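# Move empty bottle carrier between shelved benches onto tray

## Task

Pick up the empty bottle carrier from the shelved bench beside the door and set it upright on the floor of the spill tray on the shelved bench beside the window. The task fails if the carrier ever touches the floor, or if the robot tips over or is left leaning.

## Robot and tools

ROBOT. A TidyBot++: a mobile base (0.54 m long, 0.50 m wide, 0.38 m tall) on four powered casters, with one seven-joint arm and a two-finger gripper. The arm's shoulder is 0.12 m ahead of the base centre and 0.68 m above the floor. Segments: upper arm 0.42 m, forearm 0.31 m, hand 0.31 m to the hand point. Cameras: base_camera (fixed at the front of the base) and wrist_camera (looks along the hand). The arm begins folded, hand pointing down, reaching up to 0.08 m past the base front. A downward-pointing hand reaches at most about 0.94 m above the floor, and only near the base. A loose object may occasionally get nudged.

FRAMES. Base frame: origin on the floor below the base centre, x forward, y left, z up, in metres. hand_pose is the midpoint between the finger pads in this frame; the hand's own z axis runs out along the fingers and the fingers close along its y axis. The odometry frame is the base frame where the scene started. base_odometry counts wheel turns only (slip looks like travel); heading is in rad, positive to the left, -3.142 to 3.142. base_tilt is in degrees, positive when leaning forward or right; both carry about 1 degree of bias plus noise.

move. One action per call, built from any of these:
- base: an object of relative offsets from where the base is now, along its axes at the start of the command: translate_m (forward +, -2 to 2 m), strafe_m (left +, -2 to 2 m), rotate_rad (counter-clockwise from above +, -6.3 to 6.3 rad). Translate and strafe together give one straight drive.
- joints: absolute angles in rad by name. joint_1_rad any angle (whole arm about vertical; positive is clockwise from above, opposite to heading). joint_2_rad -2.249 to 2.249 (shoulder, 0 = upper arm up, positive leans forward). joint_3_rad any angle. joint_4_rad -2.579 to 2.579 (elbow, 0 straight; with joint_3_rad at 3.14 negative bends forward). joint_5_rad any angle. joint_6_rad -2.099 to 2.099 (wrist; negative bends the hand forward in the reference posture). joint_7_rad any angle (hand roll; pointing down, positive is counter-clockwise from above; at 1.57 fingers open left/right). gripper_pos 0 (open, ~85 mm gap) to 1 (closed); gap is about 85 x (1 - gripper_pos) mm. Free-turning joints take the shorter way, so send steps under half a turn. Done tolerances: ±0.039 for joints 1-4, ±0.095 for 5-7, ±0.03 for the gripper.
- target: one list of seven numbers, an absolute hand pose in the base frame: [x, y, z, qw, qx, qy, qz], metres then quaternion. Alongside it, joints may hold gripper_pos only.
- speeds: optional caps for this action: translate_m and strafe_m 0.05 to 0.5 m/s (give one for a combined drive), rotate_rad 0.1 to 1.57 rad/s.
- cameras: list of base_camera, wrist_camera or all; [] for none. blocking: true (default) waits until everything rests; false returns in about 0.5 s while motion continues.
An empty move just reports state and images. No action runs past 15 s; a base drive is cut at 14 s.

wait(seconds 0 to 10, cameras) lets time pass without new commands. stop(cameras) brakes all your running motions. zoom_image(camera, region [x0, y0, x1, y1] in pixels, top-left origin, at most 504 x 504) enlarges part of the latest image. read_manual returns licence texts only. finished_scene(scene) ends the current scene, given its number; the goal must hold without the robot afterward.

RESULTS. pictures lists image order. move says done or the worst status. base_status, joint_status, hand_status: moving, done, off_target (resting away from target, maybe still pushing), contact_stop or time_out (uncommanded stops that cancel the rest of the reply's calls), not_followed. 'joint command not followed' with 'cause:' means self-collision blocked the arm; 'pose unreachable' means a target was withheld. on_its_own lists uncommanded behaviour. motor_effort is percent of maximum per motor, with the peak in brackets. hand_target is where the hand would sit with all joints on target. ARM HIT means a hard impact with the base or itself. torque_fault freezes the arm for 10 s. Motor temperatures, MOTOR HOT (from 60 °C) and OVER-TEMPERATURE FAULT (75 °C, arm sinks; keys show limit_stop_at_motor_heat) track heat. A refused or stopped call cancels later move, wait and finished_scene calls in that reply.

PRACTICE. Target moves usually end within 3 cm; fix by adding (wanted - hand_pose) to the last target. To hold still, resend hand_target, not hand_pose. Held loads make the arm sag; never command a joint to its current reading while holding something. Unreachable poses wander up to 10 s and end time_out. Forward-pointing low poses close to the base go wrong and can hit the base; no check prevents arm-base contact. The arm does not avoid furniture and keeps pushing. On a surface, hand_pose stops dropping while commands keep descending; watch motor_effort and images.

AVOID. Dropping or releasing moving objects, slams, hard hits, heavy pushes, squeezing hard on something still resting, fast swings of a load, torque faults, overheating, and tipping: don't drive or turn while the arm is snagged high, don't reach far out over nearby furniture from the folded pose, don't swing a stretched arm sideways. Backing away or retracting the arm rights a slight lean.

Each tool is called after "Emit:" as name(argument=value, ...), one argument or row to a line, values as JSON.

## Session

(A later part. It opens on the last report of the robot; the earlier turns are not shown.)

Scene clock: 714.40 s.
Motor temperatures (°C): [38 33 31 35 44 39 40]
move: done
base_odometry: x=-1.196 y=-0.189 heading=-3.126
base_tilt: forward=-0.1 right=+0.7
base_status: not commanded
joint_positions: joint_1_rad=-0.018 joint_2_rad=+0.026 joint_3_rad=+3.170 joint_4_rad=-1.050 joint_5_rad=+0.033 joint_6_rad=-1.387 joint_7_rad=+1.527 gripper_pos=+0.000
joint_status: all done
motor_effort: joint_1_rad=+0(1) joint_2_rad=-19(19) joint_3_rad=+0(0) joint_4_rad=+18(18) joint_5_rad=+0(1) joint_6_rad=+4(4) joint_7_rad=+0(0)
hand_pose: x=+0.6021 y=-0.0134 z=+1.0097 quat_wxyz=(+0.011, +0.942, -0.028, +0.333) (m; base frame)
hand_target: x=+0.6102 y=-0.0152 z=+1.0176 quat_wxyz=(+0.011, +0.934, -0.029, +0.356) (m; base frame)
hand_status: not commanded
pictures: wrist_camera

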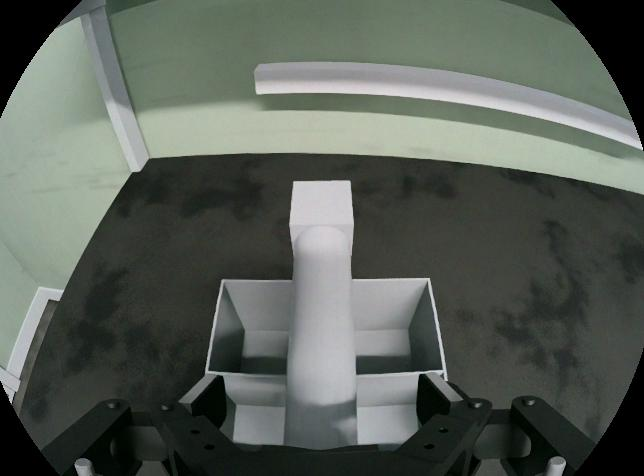

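Emit:
move(
  joints={"joint_2_rad": -0.06, "joint_4_rad": -0.97, "joint_6_rad": -1.444},
  cameras=[],
)

Emit:
move(
  base={"translate_m": -1.0},
  cameras=["wrist_camera"],
)

Emit:
move(
  base={"rotate_rad": 2.969},
  cameras=["wrist_camera", "base_camera"],
)

Scene clock: 730.83 s.
Motor temperatures (°C): [38 33 31 35 44 39 40]
move: done
base_odometry: x=-1.196 y=-0.189 heading=-3.126
base_tilt: forward=-0.1 right=+0.7
base_status: not commanded
joint_positions: joint_1_rad=-0.018 joint_2_rad=-0.067 joint_3_rad=+3.170 joint_4_rad=-0.966 joint_5_rad=+0.033 joint_6_rad=-1.407 joint_7_rad=+1.527 gripper_pos=+0.000
joint_status: all done
motor_effort: joint_1_rad=+0(1) joint_2_rad=-14(23) joint_3_rad=+0(0) joint_4_rad=+17(20) joint_5_rad=+0(1) joint_6_rad=+5(6) joint_7_rad=+0(0)
hand_pose: x=+0.5679 y=-0.0141 z=+1.0889 quat_wxyz=(+0.008, +0.913, -0.029, +0.406) (m; base frame)
hand_target: x=+0.5627 y=-0.0156 z=+1.0752 quat_wxyz=(+0.009, +0.923, -0.031, +0.384) (m; base frame)
hand_status: not commanded
pictures: none
No camera images: "cameras" was empty.

Scene clock: 734.27 s.
Motor temperatures (°C): [38 33 31 35 44 39 40]
move: done
base_odometry: x=-0.196 y=-0.174 heading=-3.127
base_tilt: forward=-0.1 right=+0.7
base_status: done
joint_positions: joint_1_rad=-0.018 joint_2_rad=-0.067 joint_3_rad=+3.171 joint_4_rad=-0.966 joint_5_rad=+0.033 joint_6_rad=-1.407 joint_7_rad=+1.527 gripper_pos=+0.000
joint_status: not commanded
motor_effort: joint_1_rad=+0(1) joint_2_rad=-15(19) joint_3_rad=+0(1) joint_4_rad=+17(19) joint_5_rad=+0(2) joint_6_rad=+5(6) joint_7_rad=+0(1)
hand_pose: x=+0.5679 y=-0.0143 z=+1.0889 quat_wxyz=(+0.008, +0.913, -0.029, +0.406) (m; base frame)
hand_target: x=+0.5627 y=-0.0156 z=+1.0752 quat_wxyz=(+0.009, +0.923, -0.031, +0.384) (m; base frame)
hand_status: not commanded
pictures: wrist_camera

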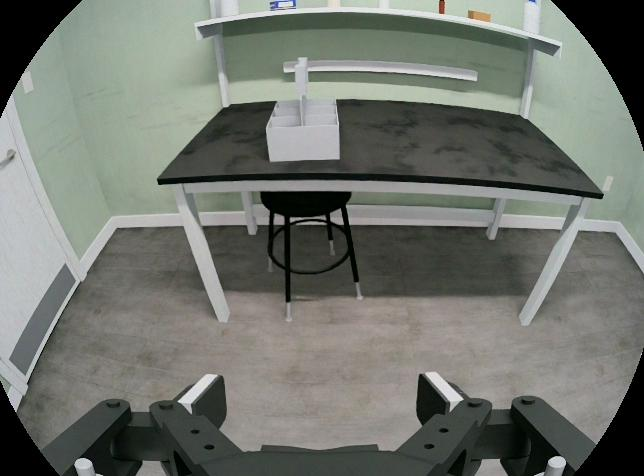

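Scene clock: 737.50 s.
Motor temperatures (°C): [38 33 31 35 44 39 40]
move: done
base_odometry: x=-0.196 y=-0.174 heading=-0.158
base_tilt: forward=-0.1 right=+0.7
base_status: done
joint_positions: joint_1_rad=-0.018 joint_2_rad=-0.065 joint_3_rad=+3.171 joint_4_rad=-0.966 joint_5_rad=+0.033 joint_6_rad=-1.407 joint_7_rad=+1.527 gripper_pos=+0.000
joint_status: not commanded
motor_effort: joint_1_rad=+0(3) joint_2_rad=-14(18) joint_3_rad=+0(2) joint_4_rad=+17(18) joint_5_rad=+1(2) joint_6_rad=+5(5) joint_7_rad=+0(0)
hand_pose: x=+0.5687 y=-0.0146 z=+1.0881 quat_wxyz=(+0.008, +0.914, -0.030, +0.405) (m; base frame)
hand_target: x=+0.5627 y=-0.0156 z=+1.0752 quat_wxyz=(+0.009, +0.923, -0.031, +0.384) (m; base frame)
hand_status: not commanded
pictures: base_camera, wrist_camera

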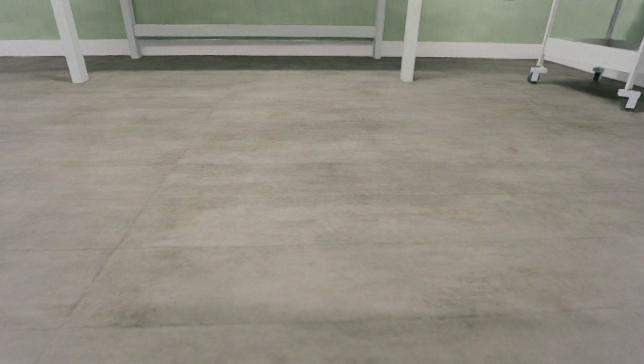

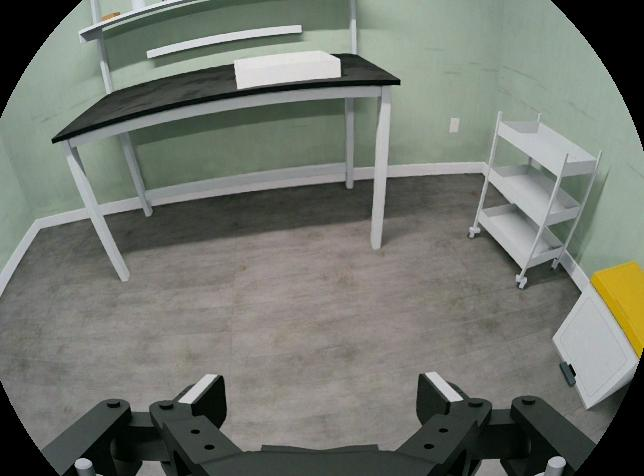

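Emit:
zoom_image(
  camera="wrist_camera",
  region=[200, 20, 440, 140],
)

Scaled by 2.100.

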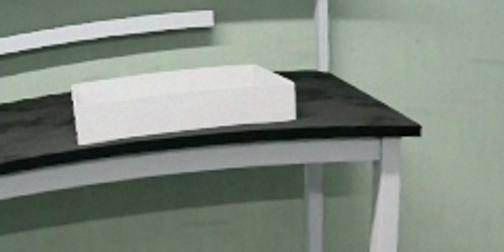

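Emit:
move(
  base={"rotate_rad": 0.1, "translate_m": 0.86, "strafe_m": -0.094},
)

Emit:
zoom_image(
  camera="wrist_camera",
  region=[150, 0, 500, 350],
)

Scene clock: 784.17 s.
Motor temperatures (°C): [38 33 31 35 44 39 40]
move: done
base_odometry: x=+0.639 y=-0.403 heading=-0.058
base_tilt: forward=-0.1 right=+0.7
base_status: done
joint_positions: joint_1_rad=-0.019 joint_2_rad=-0.064 joint_3_rad=+3.168 joint_4_rad=-0.966 joint_5_rad=+0.033 joint_6_rad=-1.407 joint_7_rad=+1.527 gripper_pos=+0.000
joint_status: not commanded
motor_effort: joint_1_rad=+0(2) joint_2_rad=-15(18) joint_3_rad=+0(2) joint_4_rad=+17(18) joint_5_rad=+0(2) joint_6_rad=+5(6) joint_7_rad=+0(1)
hand_pose: x=+0.5692 y=-0.0124 z=+1.0875 quat_wxyz=(+0.008, +0.914, -0.027, +0.405) (m; base frame)
hand_target: x=+0.5627 y=-0.0156 z=+1.0752 quat_wxyz=(+0.009, +0.923, -0.031, +0.384) (m; base frame)
hand_status: not commanded
pictures: base_camera, wrist_camera

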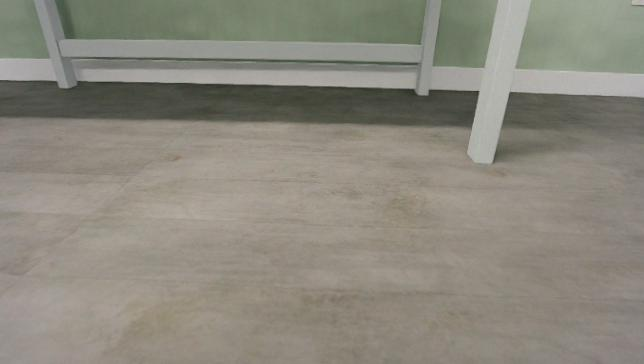

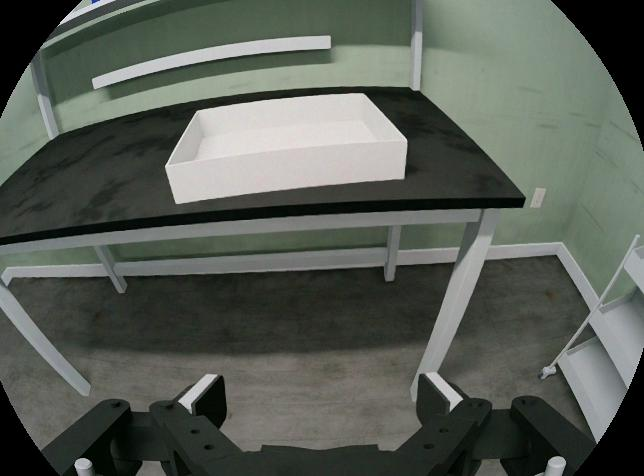

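Scaled by 1.440.

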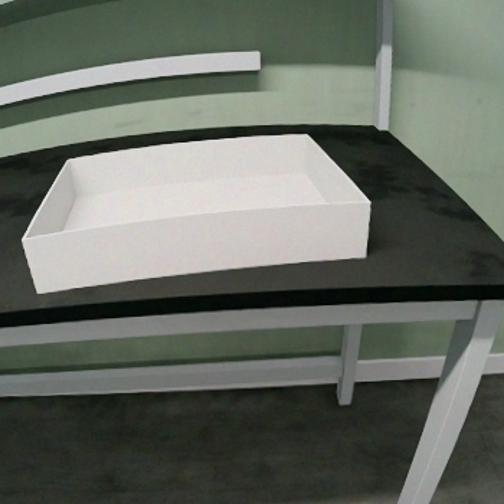

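Emit:
move(
  base={"translate_m": 0.32, "rotate_rad": 0.1, "strafe_m": -0.02},
)

Emit:
zoom_image(
  camera="wrist_camera",
  region=[100, 100, 550, 450],
)

Scene clock: 958.93 s.
Motor temperatures (°C): [38 32 31 34 44 39 40]
move: done
base_odometry: x=+0.957 y=-0.441 heading=+0.043
base_tilt: forward=-0.1 right=+0.7
base_status: done
joint_positions: joint_1_rad=-0.020 joint_2_rad=-0.059 joint_3_rad=+3.167 joint_4_rad=-0.966 joint_5_rad=+0.033 joint_6_rad=-1.407 joint_7_rad=+1.527 gripper_pos=+0.000
joint_status: not commanded
motor_effort: joint_1_rad=+0(2) joint_2_rad=-15(19) joint_3_rad=+0(2) joint_4_rad=+17(18) joint_5_rad=+0(1) joint_6_rad=+5(6) joint_7_rad=+0(0)
hand_pose: x=+0.5713 y=-0.0118 z=+1.0851 quat_wxyz=(+0.007, +0.915, -0.027, +0.402) (m; base frame)
hand_target: x=+0.5627 y=-0.0156 z=+1.0752 quat_wxyz=(+0.009, +0.923, -0.031, +0.384) (m; base frame)
hand_status: not commanded
pictures: base_camera, wrist_camera

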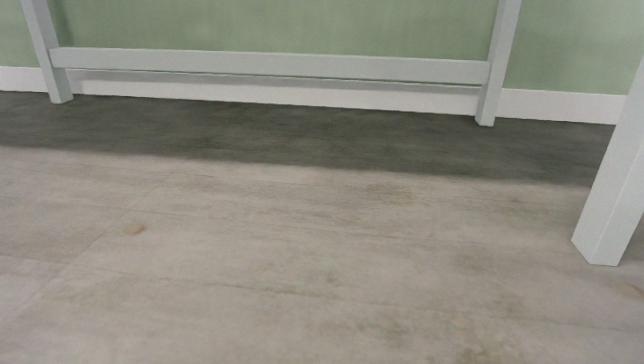

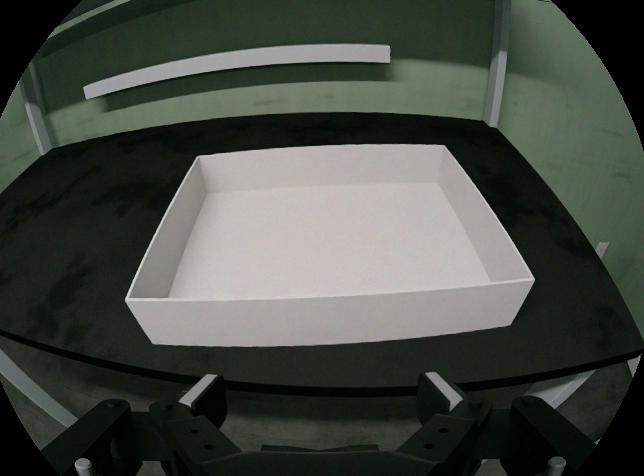

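Scaled by 1.120.

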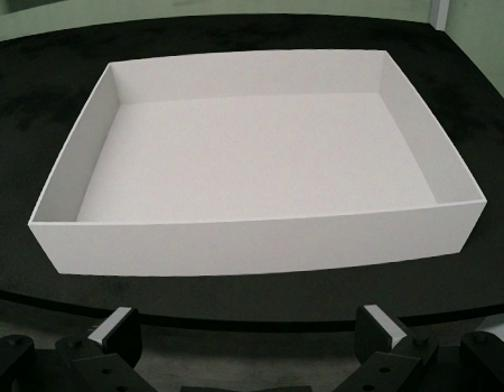

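Emit:
move(
  base={"translate_m": -0.6},
  cameras=[],
)

Emit:
move(
  base={"rotate_rad": -2.221},
  joints={"joint_2_rad": 0.30, "joint_4_rad": -1.50, "joint_6_rad": 0.10},
  cameras=["wrist_camera"],
)

Scene clock: 1068.47 s.
Motor temperatures (°C): [38 32 31 34 44 39 40]
move: done
base_odometry: x=+0.358 y=-0.467 heading=+0.044
base_tilt: forward=-0.1 right=+0.7
base_status: done
joint_positions: joint_1_rad=-0.020 joint_2_rad=-0.065 joint_3_rad=+3.167 joint_4_rad=-0.965 joint_5_rad=+0.033 joint_6_rad=-1.407 joint_7_rad=+1.527 gripper_pos=+0.000
joint_status: not commanded
motor_effort: joint_1_rad=+0(1) joint_2_rad=-15(20) joint_3_rad=+0(1) joint_4_rad=+17(18) joint_5_rad=+0(1) joint_6_rad=+5(6) joint_7_rad=+0(0)
hand_pose: x=+0.5686 y=-0.0120 z=+1.0882 quat_wxyz=(+0.007, +0.914, -0.027, +0.405) (m; base frame)
hand_target: x=+0.5627 y=-0.0156 z=+1.0752 quat_wxyz=(+0.009, +0.923, -0.031, +0.384) (m; base frame)
hand_status: not commanded
pictures: none
No camera images: "cameras" was empty.

Scene clock: 1071.37 s.
Motor temperatures (°C): [38 32 31 34 44 39 40]
move: done
base_odometry: x=+0.358 y=-0.467 heading=-2.177
base_tilt: forward=-0.1 right=+0.7
base_status: done
joint_positions: joint_1_rad=-0.011 joint_2_rad=+0.296 joint_3_rad=+3.177 joint_4_rad=-1.478 joint_5_rad=+0.033 joint_6_rad=+0.040 joint_7_rad=+1.527 gripper_pos=+0.000
joint_status: all done
motor_effort: joint_1_rad=+0(4) joint_2_rad=-33(39) joint_3_rad=+0(3) joint_4_rad=+22(23) joint_5_rad=+0(2) joint_6_rad=+7(8) joint_7_rad=+0(1)
hand_pose: x=+0.8571 y=-0.0125 z=+0.9705 quat_wxyz=(+0.007, +0.762, -0.009, +0.647) (m; base frame)
hand_target: x=+0.8585 y=-0.0044 z=+0.9722 quat_wxyz=(+0.003, +0.751, -0.005, +0.660) (m; base frame)
hand_status: not commanded
pictures: wrist_camera

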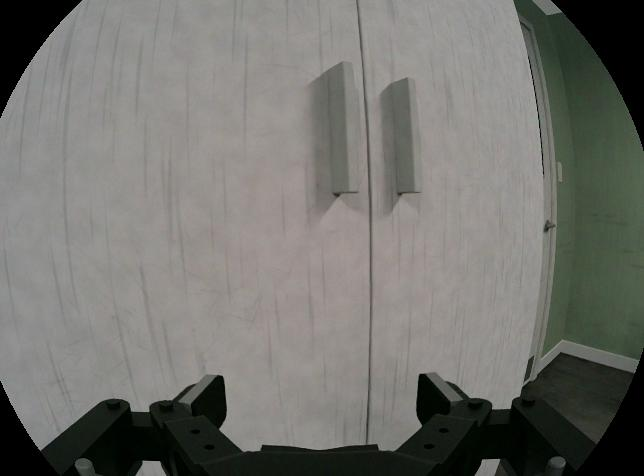

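Emit:
move(
  base={"translate_m": -0.104, "strafe_m": -1.876},
)

Emit:
zoom_image(
  camera="wrist_camera",
  region=[200, 100, 550, 400],
)

Scene clock: 1080.27 s.
Motor temperatures (°C): [38 33 31 34 44 39 40]
move: done
base_odometry: x=-1.125 y=+0.687 heading=-2.177
base_tilt: forward=-0.1 right=+0.7
base_status: done
joint_positions: joint_1_rad=-0.014 joint_2_rad=+0.296 joint_3_rad=+3.173 joint_4_rad=-1.478 joint_5_rad=+0.033 joint_6_rad=+0.042 joint_7_rad=+1.527 gripper_pos=+0.000
joint_status: not commanded
motor_effort: joint_1_rad=+0(4) joint_2_rad=-33(34) joint_3_rad=+0(2) joint_4_rad=+21(22) joint_5_rad=+0(2) joint_6_rad=+7(7) joint_7_rad=+0(0)
hand_pose: x=+0.8572 y=-0.0078 z=+0.9710 quat_wxyz=(+0.005, +0.762, -0.007, +0.648) (m; base frame)
hand_target: x=+0.8585 y=-0.0044 z=+0.9722 quat_wxyz=(+0.003, +0.751, -0.005, +0.660) (m; base frame)
hand_status: not commanded
pictures: base_camera, wrist_camera

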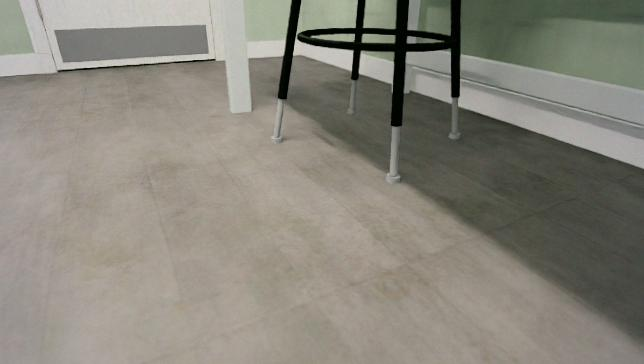

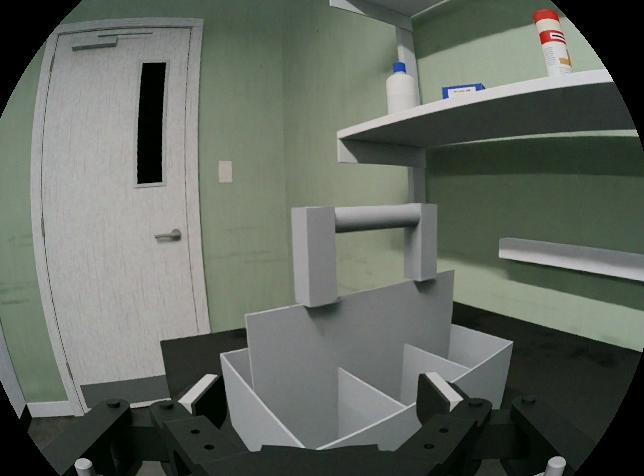

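Scaled by 1.440.

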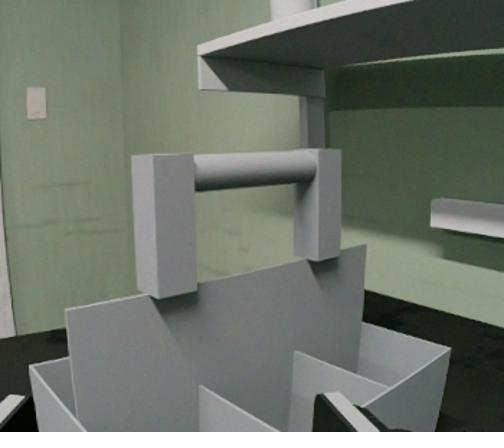

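Emit:
move(
  joints={"joint_2_rad": 0.147, "joint_4_rad": -1.60, "joint_6_rad": 0.12, "joint_7_rad": -0.044},
  base={"rotate_rad": -0.05, "strafe_m": -0.024},
)

Emit:
zoom_image(
  camera="wrist_camera",
  region=[100, 50, 550, 450],
)

Scene clock: 1144.20 s.
Motor temperatures (°C): [37 33 31 34 44 39 40]
move: done
base_odometry: x=-1.145 y=+0.700 heading=-2.227
base_tilt: forward=-0.1 right=+0.7
base_status: done
joint_positions: joint_1_rad=-0.010 joint_2_rad=+0.151 joint_3_rad=+3.178 joint_4_rad=-1.577 joint_5_rad=+0.033 joint_6_rad=+0.061 joint_7_rad=+0.002 gripper_pos=+0.000
joint_status: all done
motor_effort: joint_1_rad=+0(5) joint_2_rad=-28(34) joint_3_rad=+0(3) joint_4_rad=+22(23) joint_5_rad=+0(1) joint_6_rad=+7(8) joint_7_rad=+1(1)
hand_pose: x=+0.8028 y=-0.0139 z=+1.0193 quat_wxyz=(-0.460, +0.527, -0.519, +0.491) (m; base frame)
hand_target: x=+0.8013 y=-0.0052 z=+1.0254 quat_wxyz=(-0.485, +0.509, -0.518, +0.486) (m; base frame)
hand_status: not commanded
pictures: base_camera, wrist_camera

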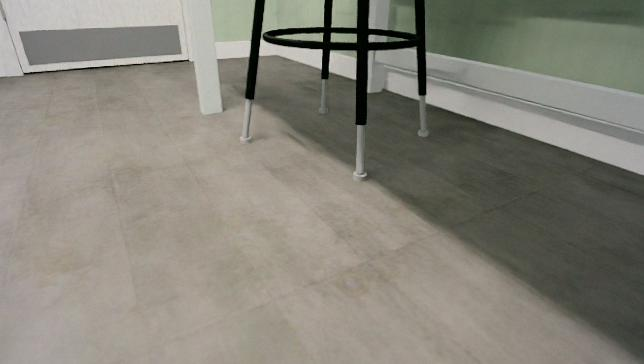

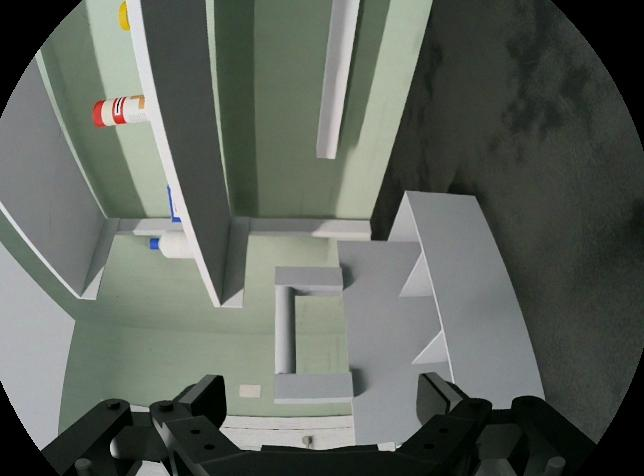

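Scaled by 1.120.

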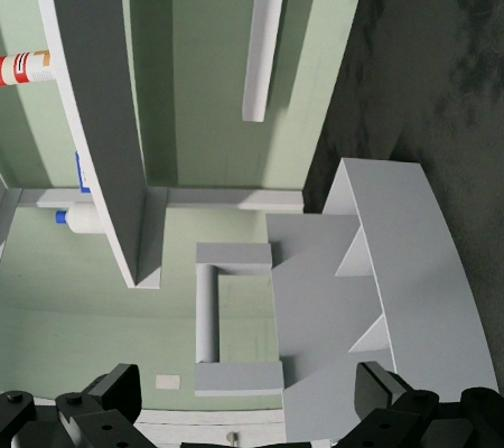

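Emit:
move(
  base={"translate_m": 0.10},
  speeds={"translate_m": 0.2},
)

Emit:
zoom_image(
  camera="wrist_camera",
  region=[100, 50, 550, 450],
)

Scene clock: 1200.57 s.
Motor temperatures (°C): [37 34 31 34 44 39 40]
move: done
base_odometry: x=-1.207 y=+0.621 heading=-2.228
base_tilt: forward=-0.1 right=+0.7
base_status: done
joint_positions: joint_1_rad=-0.010 joint_2_rad=+0.142 joint_3_rad=+3.178 joint_4_rad=-1.578 joint_5_rad=+0.033 joint_6_rad=+0.064 joint_7_rad=+0.002 gripper_pos=+0.000
joint_status: not commanded
motor_effort: joint_1_rad=+0(1) joint_2_rad=-27(31) joint_3_rad=+0(1) joint_4_rad=+22(23) joint_5_rad=+0(1) joint_6_rad=+7(8) joint_7_rad=+0(1)
hand_pose: x=+0.7997 y=-0.0139 z=+1.0253 quat_wxyz=(-0.463, +0.525, -0.517, +0.493) (m; base frame)
hand_target: x=+0.8013 y=-0.0052 z=+1.0254 quat_wxyz=(-0.485, +0.509, -0.518, +0.486) (m; base frame)
hand_status: not commanded
pictures: base_camera, wrist_camera

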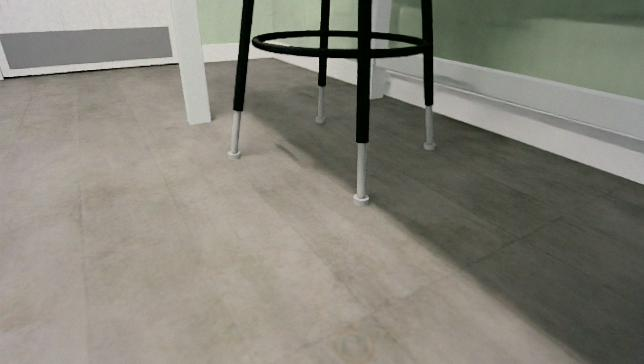

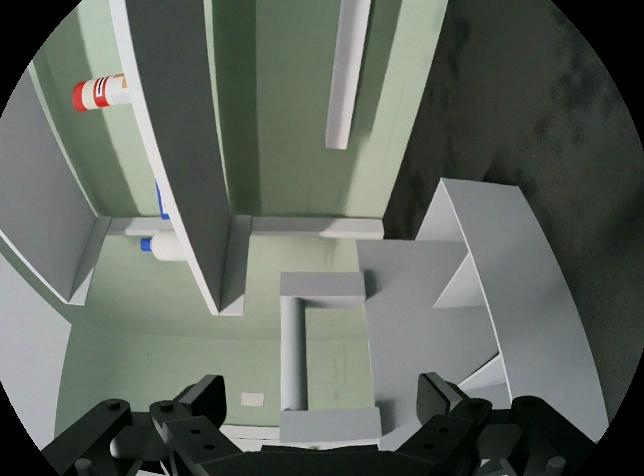

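Scaled by 1.120.

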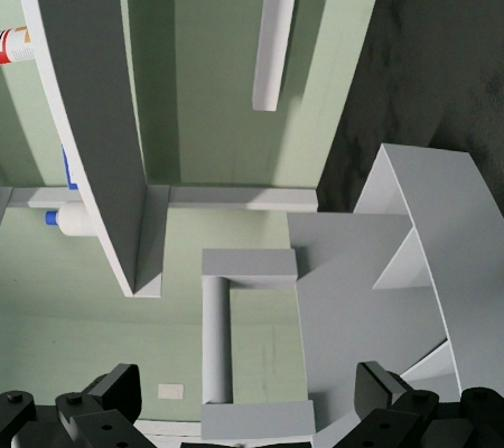

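Emit:
zoom_image(
  camera="wrist_camera",
  region=[240, 250, 420, 450],
)

Scaled by 2.520.

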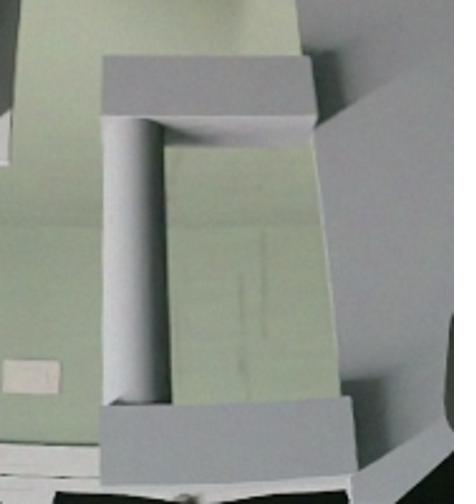

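Emit:
move(
  base={"translate_m": 0.07, "strafe_m": 0.022},
  speeds={"translate_m": 0.2},
  cameras=["wrist_camera"],
)

Emit:
zoom_image(
  camera="wrist_camera",
  region=[180, 230, 480, 476],
)

Scene clock: 1273.53 s.
Motor temperatures (°C): [37 34 31 34 44 39 40]
move: done
base_odometry: x=-1.232 y=+0.552 heading=-2.228
base_tilt: forward=-0.1 right=+0.7
base_status: done
joint_positions: joint_1_rad=-0.010 joint_2_rad=+0.144 joint_3_rad=+3.178 joint_4_rad=-1.579 joint_5_rad=+0.033 joint_6_rad=+0.065 joint_7_rad=+0.002 gripper_pos=+0.000
joint_status: not commanded
motor_effort: joint_1_rad=+0(2) joint_2_rad=-27(31) joint_3_rad=+0(2) joint_4_rad=+22(23) joint_5_rad=+0(1) joint_6_rad=+7(8) joint_7_rad=+0(0)
hand_pose: x=+0.8003 y=-0.0138 z=+1.0239 quat_wxyz=(-0.463, +0.525, -0.517, +0.493) (m; base frame)
hand_target: x=+0.8013 y=-0.0052 z=+1.0254 quat_wxyz=(-0.485, +0.509, -0.518, +0.486) (m; base frame)
hand_status: not commanded
pictures: wrist_camera

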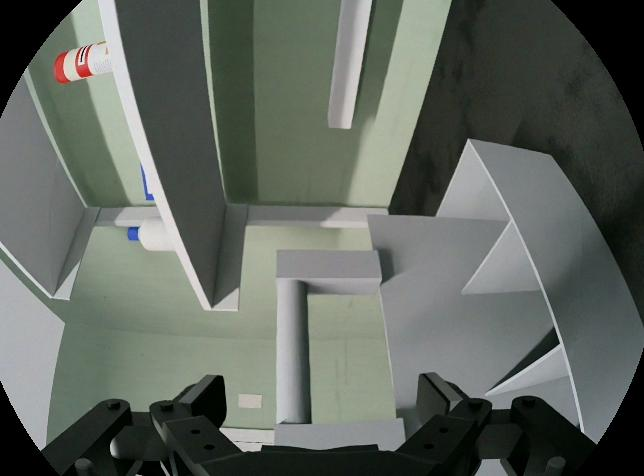

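Scaled by 1.680.

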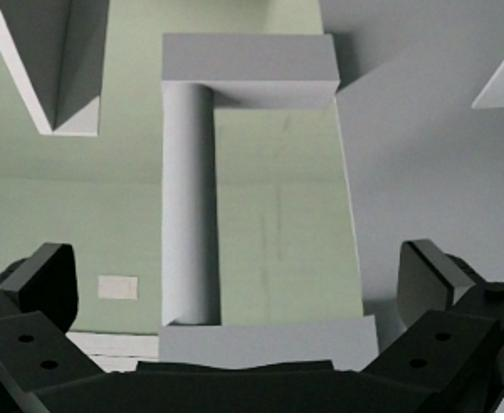

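Emit:
move(
  joints={"joint_2_rad": 0.143, "joint_4_rad": -1.568, "joint_6_rad": 0.085},
  cameras=[],
)

Emit:
move(
  base={"translate_m": 0.088, "strafe_m": 0.003},
  speeds={"translate_m": 0.1},
  cameras=["wrist_camera"],
)

Emit:
zoom_image(
  camera="wrist_camera",
  region=[150, 180, 500, 476],
)

Scene clock: 1296.83 s.
Motor temperatures (°C): [37 34 31 34 44 39 40]
move: done
base_odometry: x=-1.232 y=+0.552 heading=-2.228
base_tilt: forward=-0.1 right=+0.7
base_status: not commanded
joint_positions: joint_1_rad=-0.010 joint_2_rad=+0.143 joint_3_rad=+3.178 joint_4_rad=-1.561 joint_5_rad=+0.033 joint_6_rad=+0.065 joint_7_rad=+0.002 gripper_pos=+0.000
joint_status: all done
motor_effort: joint_1_rad=+0(0) joint_2_rad=-27(29) joint_3_rad=+0(0) joint_4_rad=+21(23) joint_5_rad=+0(1) joint_6_rad=+7(8) joint_7_rad=+0(1)
hand_pose: x=+0.8012 y=-0.0138 z=+1.0357 quat_wxyz=(-0.467, +0.520, -0.513, +0.498) (m; base frame)
hand_target: x=+0.8014 y=-0.0056 z=+1.0371 quat_wxyz=(-0.485, +0.509, -0.518, +0.487) (m; base frame)
hand_status: not commanded
pictures: none
No camera images: "cameras" was empty.

Scene clock: 1298.27 s.
Motor temperatures (°C): [37 34 31 34 44 39 40]
move: done
base_odometry: x=-1.283 y=+0.480 heading=-2.228
base_tilt: forward=+0.0 right=+0.7
base_status: done
joint_positions: joint_1_rad=-0.010 joint_2_rad=+0.137 joint_3_rad=+3.178 joint_4_rad=-1.561 joint_5_rad=+0.033 joint_6_rad=+0.065 joint_7_rad=+0.002 gripper_pos=+0.000
joint_status: not commanded
motor_effort: joint_1_rad=+0(3) joint_2_rad=-28(31) joint_3_rad=+0(2) joint_4_rad=+22(23) joint_5_rad=+0(1) joint_6_rad=+7(8) joint_7_rad=+0(1)
hand_pose: x=+0.7993 y=-0.0137 z=+1.0393 quat_wxyz=(-0.469, +0.519, -0.511, +0.499) (m; base frame)
hand_target: x=+0.8014 y=-0.0056 z=+1.0371 quat_wxyz=(-0.485, +0.509, -0.518, +0.487) (m; base frame)
hand_status: not commanded
pictures: wrist_camera

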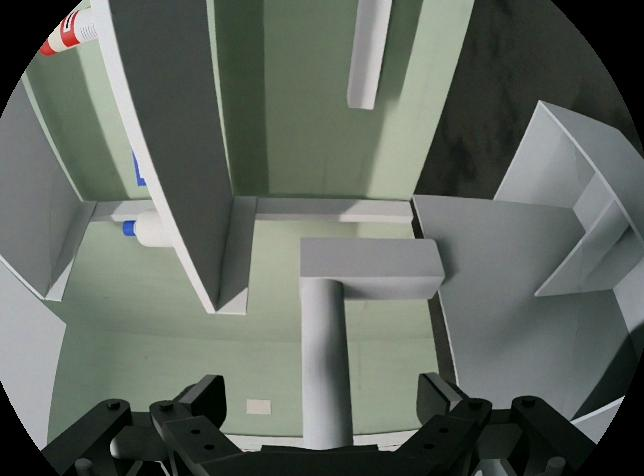

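Scaled by 1.440.

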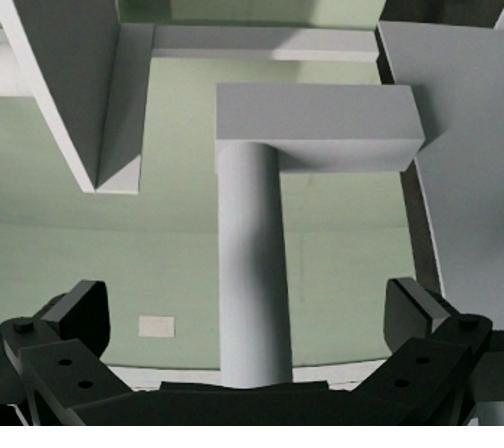

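Emit:
move(
  joints={"gripper_pos": 0.62},
  cameras=["wrist_camera"],
)

Scene clock: 1329.93 s.
Motor temperatures (°C): [37 34 31 34 44 39 40]
move: done
base_odometry: x=-1.283 y=+0.480 heading=-2.228
base_tilt: forward=-0.1 right=+0.7
base_status: not commanded
joint_positions: joint_1_rad=-0.010 joint_2_rad=+0.137 joint_3_rad=+3.178 joint_4_rad=-1.561 joint_5_rad=+0.033 joint_6_rad=+0.065 joint_7_rad=+0.002 gripper_pos=+0.620
joint_status: all done
motor_effort: joint_1_rad=+0(0) joint_2_rad=-27(28) joint_3_rad=+0(0) joint_4_rad=+22(22) joint_5_rad=+0(1) joint_6_rad=+7(8) joint_7_rad=+0(0)
hand_pose: x=+0.7993 y=-0.0137 z=+1.0393 quat_wxyz=(-0.469, +0.519, -0.511, +0.499) (m; base frame)
hand_target: x=+0.8014 y=-0.0056 z=+1.0371 quat_wxyz=(-0.485, +0.509, -0.518, +0.487) (m; base frame)
hand_status: not commanded
pictures: wrist_camera

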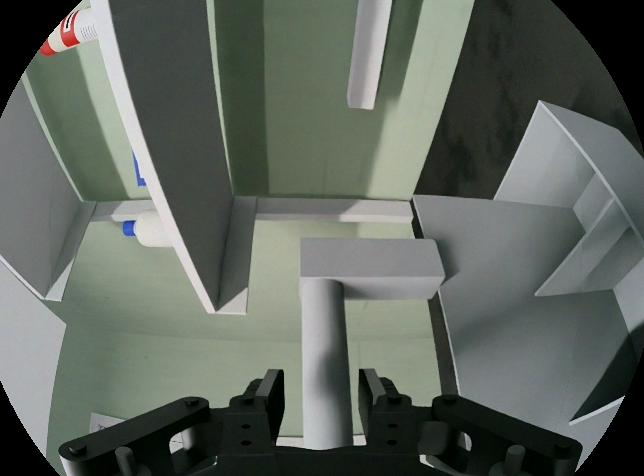

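Emit:
move(
  joints={"gripper_pos": 0.75},
  cameras=["wrist_camera"],
)

Emit:
move(
  joints={"gripper_pos": 0.9},
  cameras=["wrist_camera"],
)

Scene clock: 1333.30 s.
Motor temperatures (°C): [37 34 31 34 44 39 40]
move: done
base_odometry: x=-1.283 y=+0.480 heading=-2.228
base_tilt: forward=-0.1 right=+0.6
base_status: not commanded
joint_positions: joint_1_rad=-0.010 joint_2_rad=+0.137 joint_3_rad=+3.178 joint_4_rad=-1.561 joint_5_rad=+0.033 joint_6_rad=+0.065 joint_7_rad=+0.002 gripper_pos=+0.750
joint_status: all done
motor_effort: joint_1_rad=+0(0) joint_2_rad=-27(28) joint_3_rad=+0(0) joint_4_rad=+22(22) joint_5_rad=+0(1) joint_6_rad=+7(8) joint_7_rad=+0(1)
hand_pose: x=+0.7993 y=-0.0137 z=+1.0393 quat_wxyz=(-0.469, +0.519, -0.511, +0.499) (m; base frame)
hand_target: x=+0.8014 y=-0.0056 z=+1.0371 quat_wxyz=(-0.485, +0.509, -0.518, +0.487) (m; base frame)
hand_status: not commanded
pictures: wrist_camera

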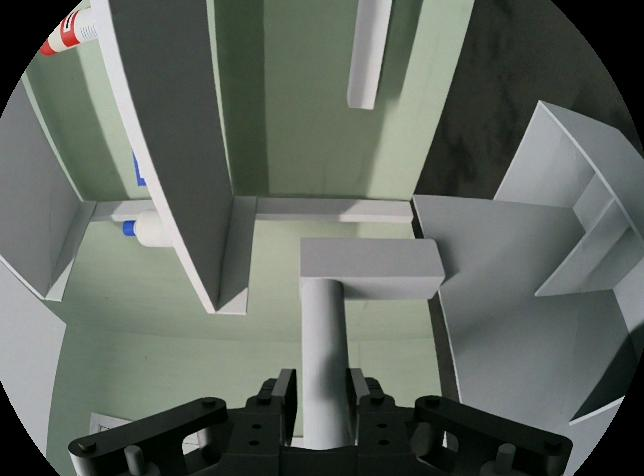

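Scene clock: 1333.87 s.
Motor temperatures (°C): [37 34 31 34 44 39 40]
move: done
base_odometry: x=-1.283 y=+0.480 heading=-2.228
base_tilt: forward=+0.0 right=+0.7
base_status: not commanded
joint_positions: joint_1_rad=-0.010 joint_2_rad=+0.137 joint_3_rad=+3.178 joint_4_rad=-1.561 joint_5_rad=+0.033 joint_6_rad=+0.065 joint_7_rad=+0.002 gripper_pos=+0.900
joint_status: all done
motor_effort: joint_1_rad=+0(0) joint_2_rad=-27(28) joint_3_rad=+0(0) joint_4_rad=+22(22) joint_5_rad=+0(1) joint_6_rad=+7(8) joint_7_rad=+0(1)
hand_pose: x=+0.7993 y=-0.0137 z=+1.0393 quat_wxyz=(-0.469, +0.519, -0.511, +0.499) (m; base frame)
hand_target: x=+0.8014 y=-0.0056 z=+1.0371 quat_wxyz=(-0.485, +0.509, -0.518, +0.487) (m; base frame)
hand_status: not commanded
pictures: wrist_camera

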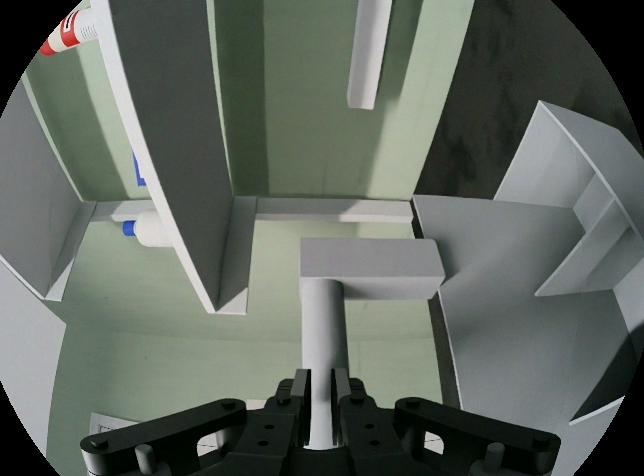

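Emit:
move(
  joints={"gripper_pos": 0.45},
  cameras=[],
)

Emit:
move(
  base={"translate_m": 0.03},
  speeds={"translate_m": 0.05},
  cameras=["wrist_camera", "base_camera"],
)

Scene clock: 1397.97 s.
Motor temperatures (°C): [37 34 31 34 44 39 40]
move: done
base_odometry: x=-1.283 y=+0.480 heading=-2.228
base_tilt: forward=-0.1 right=+0.7
base_status: not commanded
joint_positions: joint_1_rad=-0.010 joint_2_rad=+0.137 joint_3_rad=+3.178 joint_4_rad=-1.561 joint_5_rad=+0.033 joint_6_rad=+0.065 joint_7_rad=+0.002 gripper_pos=+0.450
joint_status: all done
motor_effort: joint_1_rad=+0(0) joint_2_rad=-27(27) joint_3_rad=+0(0) joint_4_rad=+22(23) joint_5_rad=-1(1) joint_6_rad=+7(8) joint_7_rad=+0(1)
hand_pose: x=+0.7993 y=-0.0137 z=+1.0393 quat_wxyz=(-0.469, +0.519, -0.511, +0.499) (m; base frame)
hand_target: x=+0.8014 y=-0.0056 z=+1.0371 quat_wxyz=(-0.485, +0.509, -0.518, +0.487) (m; base frame)
hand_status: not commanded
pictures: none
No camera images: "cameras" was empty.

Scene clock: 1399.03 s.
Motor temperatures (°C): [37 34 31 34 44 39 40]
move: done
base_odometry: x=-1.302 y=+0.457 heading=-2.227
base_tilt: forward=-0.1 right=+0.7
base_status: done
joint_positions: joint_1_rad=-0.010 joint_2_rad=+0.137 joint_3_rad=+3.178 joint_4_rad=-1.561 joint_5_rad=+0.033 joint_6_rad=+0.065 joint_7_rad=+0.002 gripper_pos=+0.450
joint_status: not commanded
motor_effort: joint_1_rad=+0(1) joint_2_rad=-28(31) joint_3_rad=+0(1) joint_4_rad=+22(22) joint_5_rad=+0(1) joint_6_rad=+7(8) joint_7_rad=+1(1)
hand_pose: x=+0.7991 y=-0.0137 z=+1.0398 quat_wxyz=(-0.469, +0.519, -0.511, +0.499) (m; base frame)
hand_target: x=+0.8014 y=-0.0056 z=+1.0371 quat_wxyz=(-0.485, +0.509, -0.518, +0.487) (m; base frame)
hand_status: not commanded
pictures: base_camera, wrist_camera

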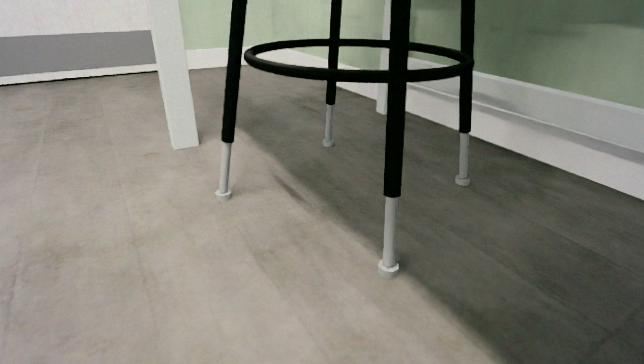

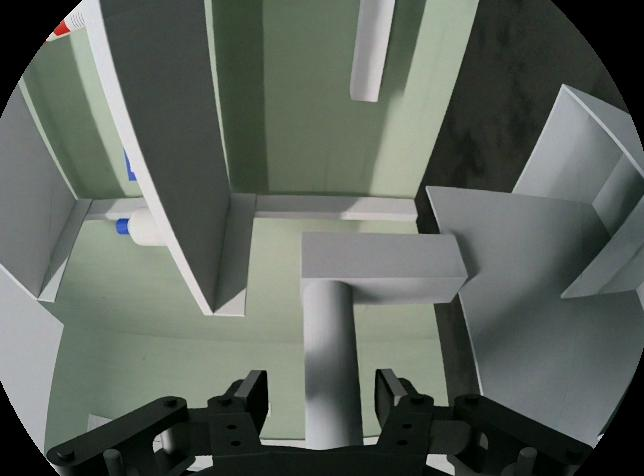

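Emit:
zoom_image(
  camera="wrist_camera",
  region=[220, 220, 480, 476],
)

Scaled by 1.938.

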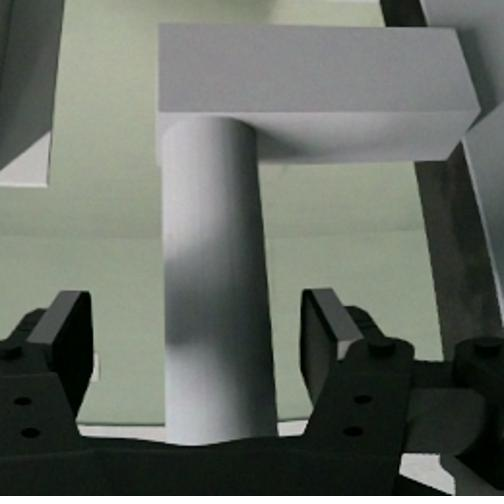

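Emit:
move(
  joints={"joint_2_rad": 0.155},
  cameras=[],
)

Emit:
move(
  base={"translate_m": 0.018},
  speeds={"translate_m": 0.05},
  cameras=["wrist_camera"],
)

Emit:
zoom_image(
  camera="wrist_camera",
  region=[220, 220, 480, 476],
)

Scene clock: 1439.53 s.
Motor temperatures (°C): [37 34 31 34 44 39 40]
move: done
base_odometry: x=-1.302 y=+0.457 heading=-2.227
base_tilt: forward=-0.1 right=+0.7
base_status: not commanded
joint_positions: joint_1_rad=-0.010 joint_2_rad=+0.138 joint_3_rad=+3.178 joint_4_rad=-1.561 joint_5_rad=+0.033 joint_6_rad=+0.065 joint_7_rad=+0.002 gripper_pos=+0.450
joint_status: all done
motor_effort: joint_1_rad=+0(0) joint_2_rad=-27(28) joint_3_rad=+0(0) joint_4_rad=+22(22) joint_5_rad=+0(1) joint_6_rad=+7(7) joint_7_rad=+0(1)
hand_pose: x=+0.7995 y=-0.0137 z=+1.0389 quat_wxyz=(-0.469, +0.519, -0.512, +0.499) (m; base frame)
hand_target: x=+0.8056 y=-0.0055 z=+1.0289 quat_wxyz=(-0.482, +0.512, -0.521, +0.484) (m; base frame)
hand_status: not commanded
pictures: none
No camera images: "cameras" was empty.

Scene clock: 1440.37 s.
Motor temperatures (°C): [37 34 31 34 44 39 40]
move: done
base_odometry: x=-1.312 y=+0.442 heading=-2.227
base_tilt: forward=-0.1 right=+0.7
base_status: done
joint_positions: joint_1_rad=-0.010 joint_2_rad=+0.139 joint_3_rad=+3.178 joint_4_rad=-1.561 joint_5_rad=+0.033 joint_6_rad=+0.065 joint_7_rad=+0.002 gripper_pos=+0.450
joint_status: not commanded
motor_effort: joint_1_rad=+0(2) joint_2_rad=-28(31) joint_3_rad=+0(1) joint_4_rad=+22(22) joint_5_rad=+0(1) joint_6_rad=+7(8) joint_7_rad=+0(1)
hand_pose: x=+0.8001 y=-0.0136 z=+1.0380 quat_wxyz=(-0.468, +0.520, -0.512, +0.499) (m; base frame)
hand_target: x=+0.8056 y=-0.0055 z=+1.0289 quat_wxyz=(-0.482, +0.512, -0.521, +0.484) (m; base frame)
hand_status: not commanded
pictures: wrist_camera

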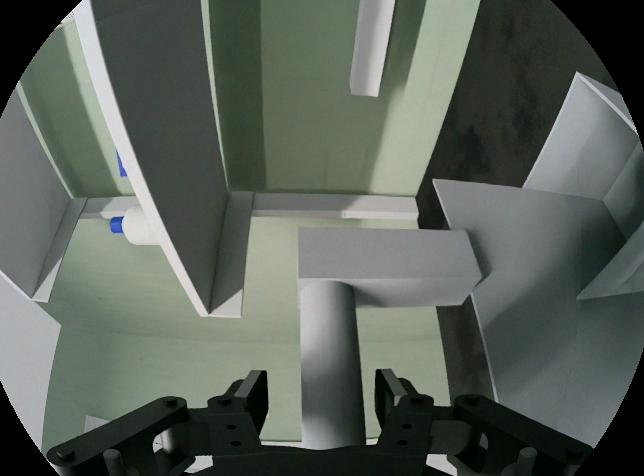

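Scaled by 1.938.

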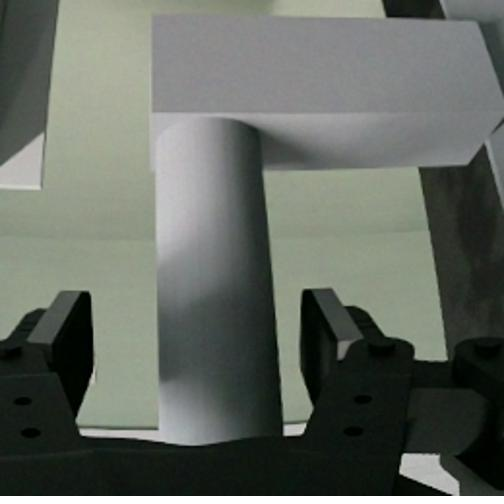

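Emit:
move(
  joints={"joint_2_rad": 0.168},
  cameras=["wrist_camera"],
)

Scene clock: 1446.53 s.
Motor temperatures (°C): [37 34 31 34 44 39 40]
move: done
base_odometry: x=-1.312 y=+0.442 heading=-2.227
base_tilt: forward=-0.1 right=+0.7
base_status: not commanded
joint_positions: joint_1_rad=-0.010 joint_2_rad=+0.144 joint_3_rad=+3.178 joint_4_rad=-1.561 joint_5_rad=+0.033 joint_6_rad=+0.065 joint_7_rad=+0.002 gripper_pos=+0.450
joint_status: all done
motor_effort: joint_1_rad=+0(0) joint_2_rad=-28(29) joint_3_rad=+0(0) joint_4_rad=+22(22) joint_5_rad=+0(1) joint_6_rad=+7(8) joint_7_rad=+0(1)
hand_pose: x=+0.8019 y=-0.0136 z=+1.0344 quat_wxyz=(-0.467, +0.521, -0.513, +0.497) (m; base frame)
hand_target: x=+0.8100 y=-0.0054 z=+1.0199 quat_wxyz=(-0.478, +0.515, -0.524, +0.481) (m; base frame)
hand_status: not commanded
pictures: wrist_camera

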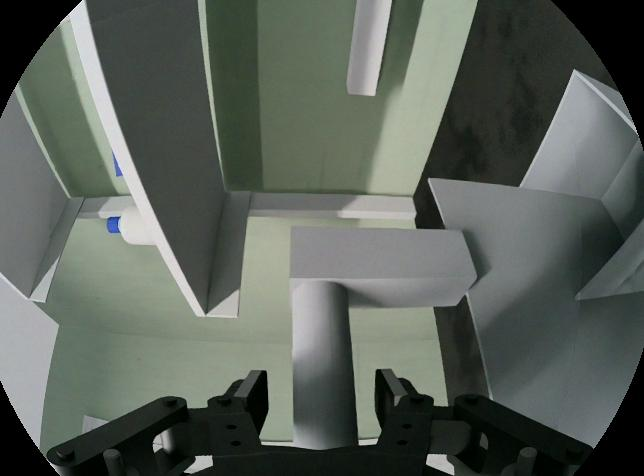

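Emit:
move(
  joints={"gripper_pos": 0.68},
  cameras=[],
)

Emit:
move(
  joints={"gripper_pos": 0.78},
  cameras=["wrist_camera"],
)

Scene clock: 1452.73 s.
Motor temperatures (°C): [37 34 31 34 44 39 40]
move: done
base_odometry: x=-1.312 y=+0.442 heading=-2.227
base_tilt: forward=-0.1 right=+0.7
base_status: not commanded
joint_positions: joint_1_rad=-0.010 joint_2_rad=+0.144 joint_3_rad=+3.178 joint_4_rad=-1.561 joint_5_rad=+0.033 joint_6_rad=+0.065 joint_7_rad=+0.002 gripper_pos=+0.680
joint_status: all done
motor_effort: joint_1_rad=+0(0) joint_2_rad=-28(28) joint_3_rad=+0(0) joint_4_rad=+22(22) joint_5_rad=+0(1) joint_6_rad=+7(8) joint_7_rad=+0(1)
hand_pose: x=+0.8019 y=-0.0136 z=+1.0344 quat_wxyz=(-0.467, +0.521, -0.513, +0.497) (m; base frame)
hand_target: x=+0.8100 y=-0.0054 z=+1.0199 quat_wxyz=(-0.478, +0.515, -0.524, +0.481) (m; base frame)
hand_status: not commanded
pictures: none
No camera images: "cameras" was empty.

Scene clock: 1453.27 s.
Motor temperatures (°C): [37 34 31 34 44 39 40]
move: off_target
base_odometry: x=-1.312 y=+0.442 heading=-2.227
base_tilt: forward=-0.1 right=+0.7
base_status: not commanded
joint_positions: joint_1_rad=-0.010 joint_2_rad=+0.147 joint_3_rad=+3.177 joint_4_rad=-1.558 joint_5_rad=+0.033 joint_6_rad=+0.066 joint_7_rad=+0.001 gripper_pos=+0.745
joint_status: gripper_pos off_target (ended at +0.745, target +0.780)
motor_effort: joint_1_rad=+0(2) joint_2_rad=-27(30) joint_3_rad=+0(1) joint_4_rad=+22(25) joint_5_rad=+0(3) joint_6_rad=+7(9) joint_7_rad=+0(2)
hand_pose: x=+0.8031 y=-0.0133 z=+1.0343 quat_wxyz=(-0.467, +0.521, -0.513, +0.497) (m; base frame)
hand_target: x=+0.8100 y=-0.0054 z=+1.0199 quat_wxyz=(-0.478, +0.515, -0.524, +0.481) (m; base frame)
hand_status: not commanded
pictures: wrist_camera

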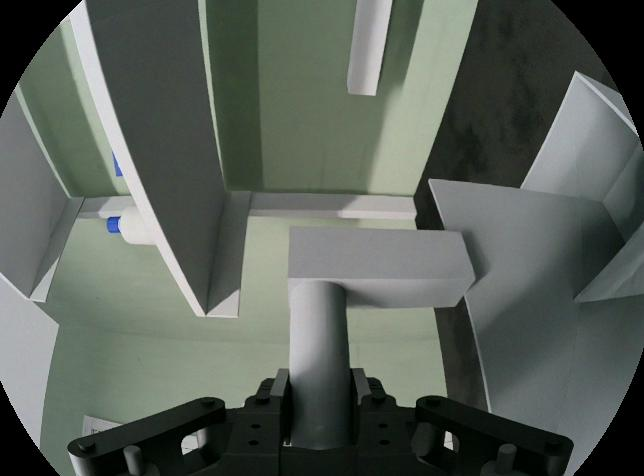

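Emit:
move(
  joints={"gripper_pos": 0.9},
  cameras=[],
)

Emit:
move(
  joints={"joint_2_rad": 0.12, "joint_4_rad": -1.49, "joint_6_rad": -0.03},
  cameras=["wrist_camera"],
)

Emit:
move(
  joints={"joint_2_rad": 0.085, "joint_4_rad": -1.415, "joint_6_rad": -0.13},
  cameras=["wrist_camera"],
)

Scene clock: 1472.50 s.
Motor temperatures (°C): [37 34 31 34 44 39 40]
move: off_target
base_odometry: x=-1.312 y=+0.442 heading=-2.227
base_tilt: forward=-0.1 right=+0.7
base_status: not commanded
joint_positions: joint_1_rad=-0.010 joint_2_rad=+0.147 joint_3_rad=+3.177 joint_4_rad=-1.558 joint_5_rad=+0.033 joint_6_rad=+0.066 joint_7_rad=+0.001 gripper_pos=+0.745
joint_status: gripper_pos off_target (ended at +0.745, target +0.900)
motor_effort: joint_1_rad=+0(0) joint_2_rad=-27(27) joint_3_rad=+0(1) joint_4_rad=+22(23) joint_5_rad=+0(2) joint_6_rad=+7(7) joint_7_rad=+0(1)
hand_pose: x=+0.8031 y=-0.0133 z=+1.0342 quat_wxyz=(-0.467, +0.521, -0.513, +0.497) (m; base frame)
hand_target: x=+0.8100 y=-0.0054 z=+1.0199 quat_wxyz=(-0.478, +0.515, -0.524, +0.481) (m; base frame)
hand_status: not commanded
pictures: none
No camera images: "cameras" was empty.

Scene clock: 1473.33 s.
Motor temperatures (°C): [37 34 31 34 44 39 40]
move: done
base_odometry: x=-1.312 y=+0.442 heading=-2.227
base_tilt: forward=-0.1 right=+0.7
base_status: not commanded
joint_positions: joint_1_rad=-0.010 joint_2_rad=+0.143 joint_3_rad=+3.177 joint_4_rad=-1.509 joint_5_rad=+0.033 joint_6_rad=-0.009 joint_7_rad=+0.001 gripper_pos=+0.745
joint_status: all done
motor_effort: joint_1_rad=+0(1) joint_2_rad=-32(33) joint_3_rad=+0(0) joint_4_rad=+25(26) joint_5_rad=+1(1) joint_6_rad=+10(11) joint_7_rad=+0(0)
hand_pose: x=+0.8025 y=-0.0141 z=+1.0449 quat_wxyz=(-0.461, +0.525, -0.519, +0.492) (m; base frame)
hand_target: x=+0.7943 y=-0.0069 z=+1.0657 quat_wxyz=(-0.481, +0.511, -0.523, +0.484) (m; base frame)
hand_status: not commanded
pictures: wrist_camera

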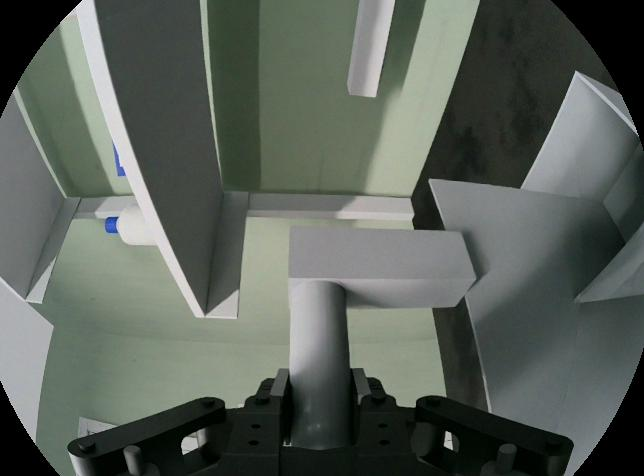

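Scene clock: 1474.50 s.
Motor temperatures (°C): [37 34 31 34 44 39 40]
move: done
base_odometry: x=-1.312 y=+0.442 heading=-2.227
base_tilt: forward=-0.1 right=+0.7
base_status: not commanded
joint_positions: joint_1_rad=-0.010 joint_2_rad=+0.103 joint_3_rad=+3.177 joint_4_rad=-1.431 joint_5_rad=+0.033 joint_6_rad=-0.098 joint_7_rad=+0.001 gripper_pos=+0.745
joint_status: all done
motor_effort: joint_1_rad=+0(1) joint_2_rad=-30(35) joint_3_rad=+0(0) joint_4_rad=+26(27) joint_5_rad=+0(1) joint_6_rad=+10(11) joint_7_rad=+0(1)
hand_pose: x=+0.7874 y=-0.0150 z=+1.0928 quat_wxyz=(-0.468, +0.517, -0.513, +0.500) (m; base frame)
hand_target: x=+0.7793 y=-0.0080 z=+1.1049 quat_wxyz=(-0.483, +0.508, -0.521, +0.487) (m; base frame)
hand_status: not commanded
pictures: wrist_camera

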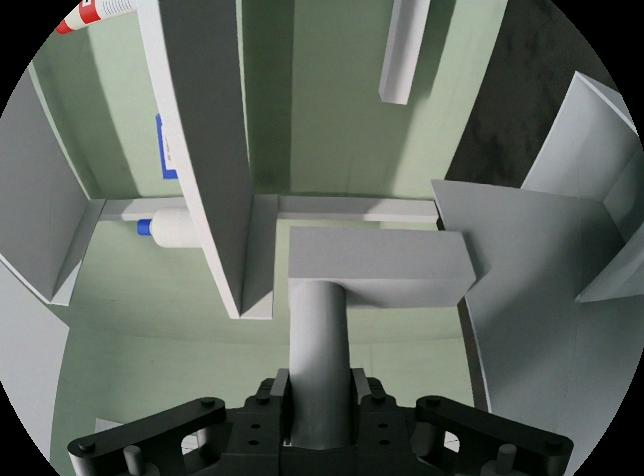

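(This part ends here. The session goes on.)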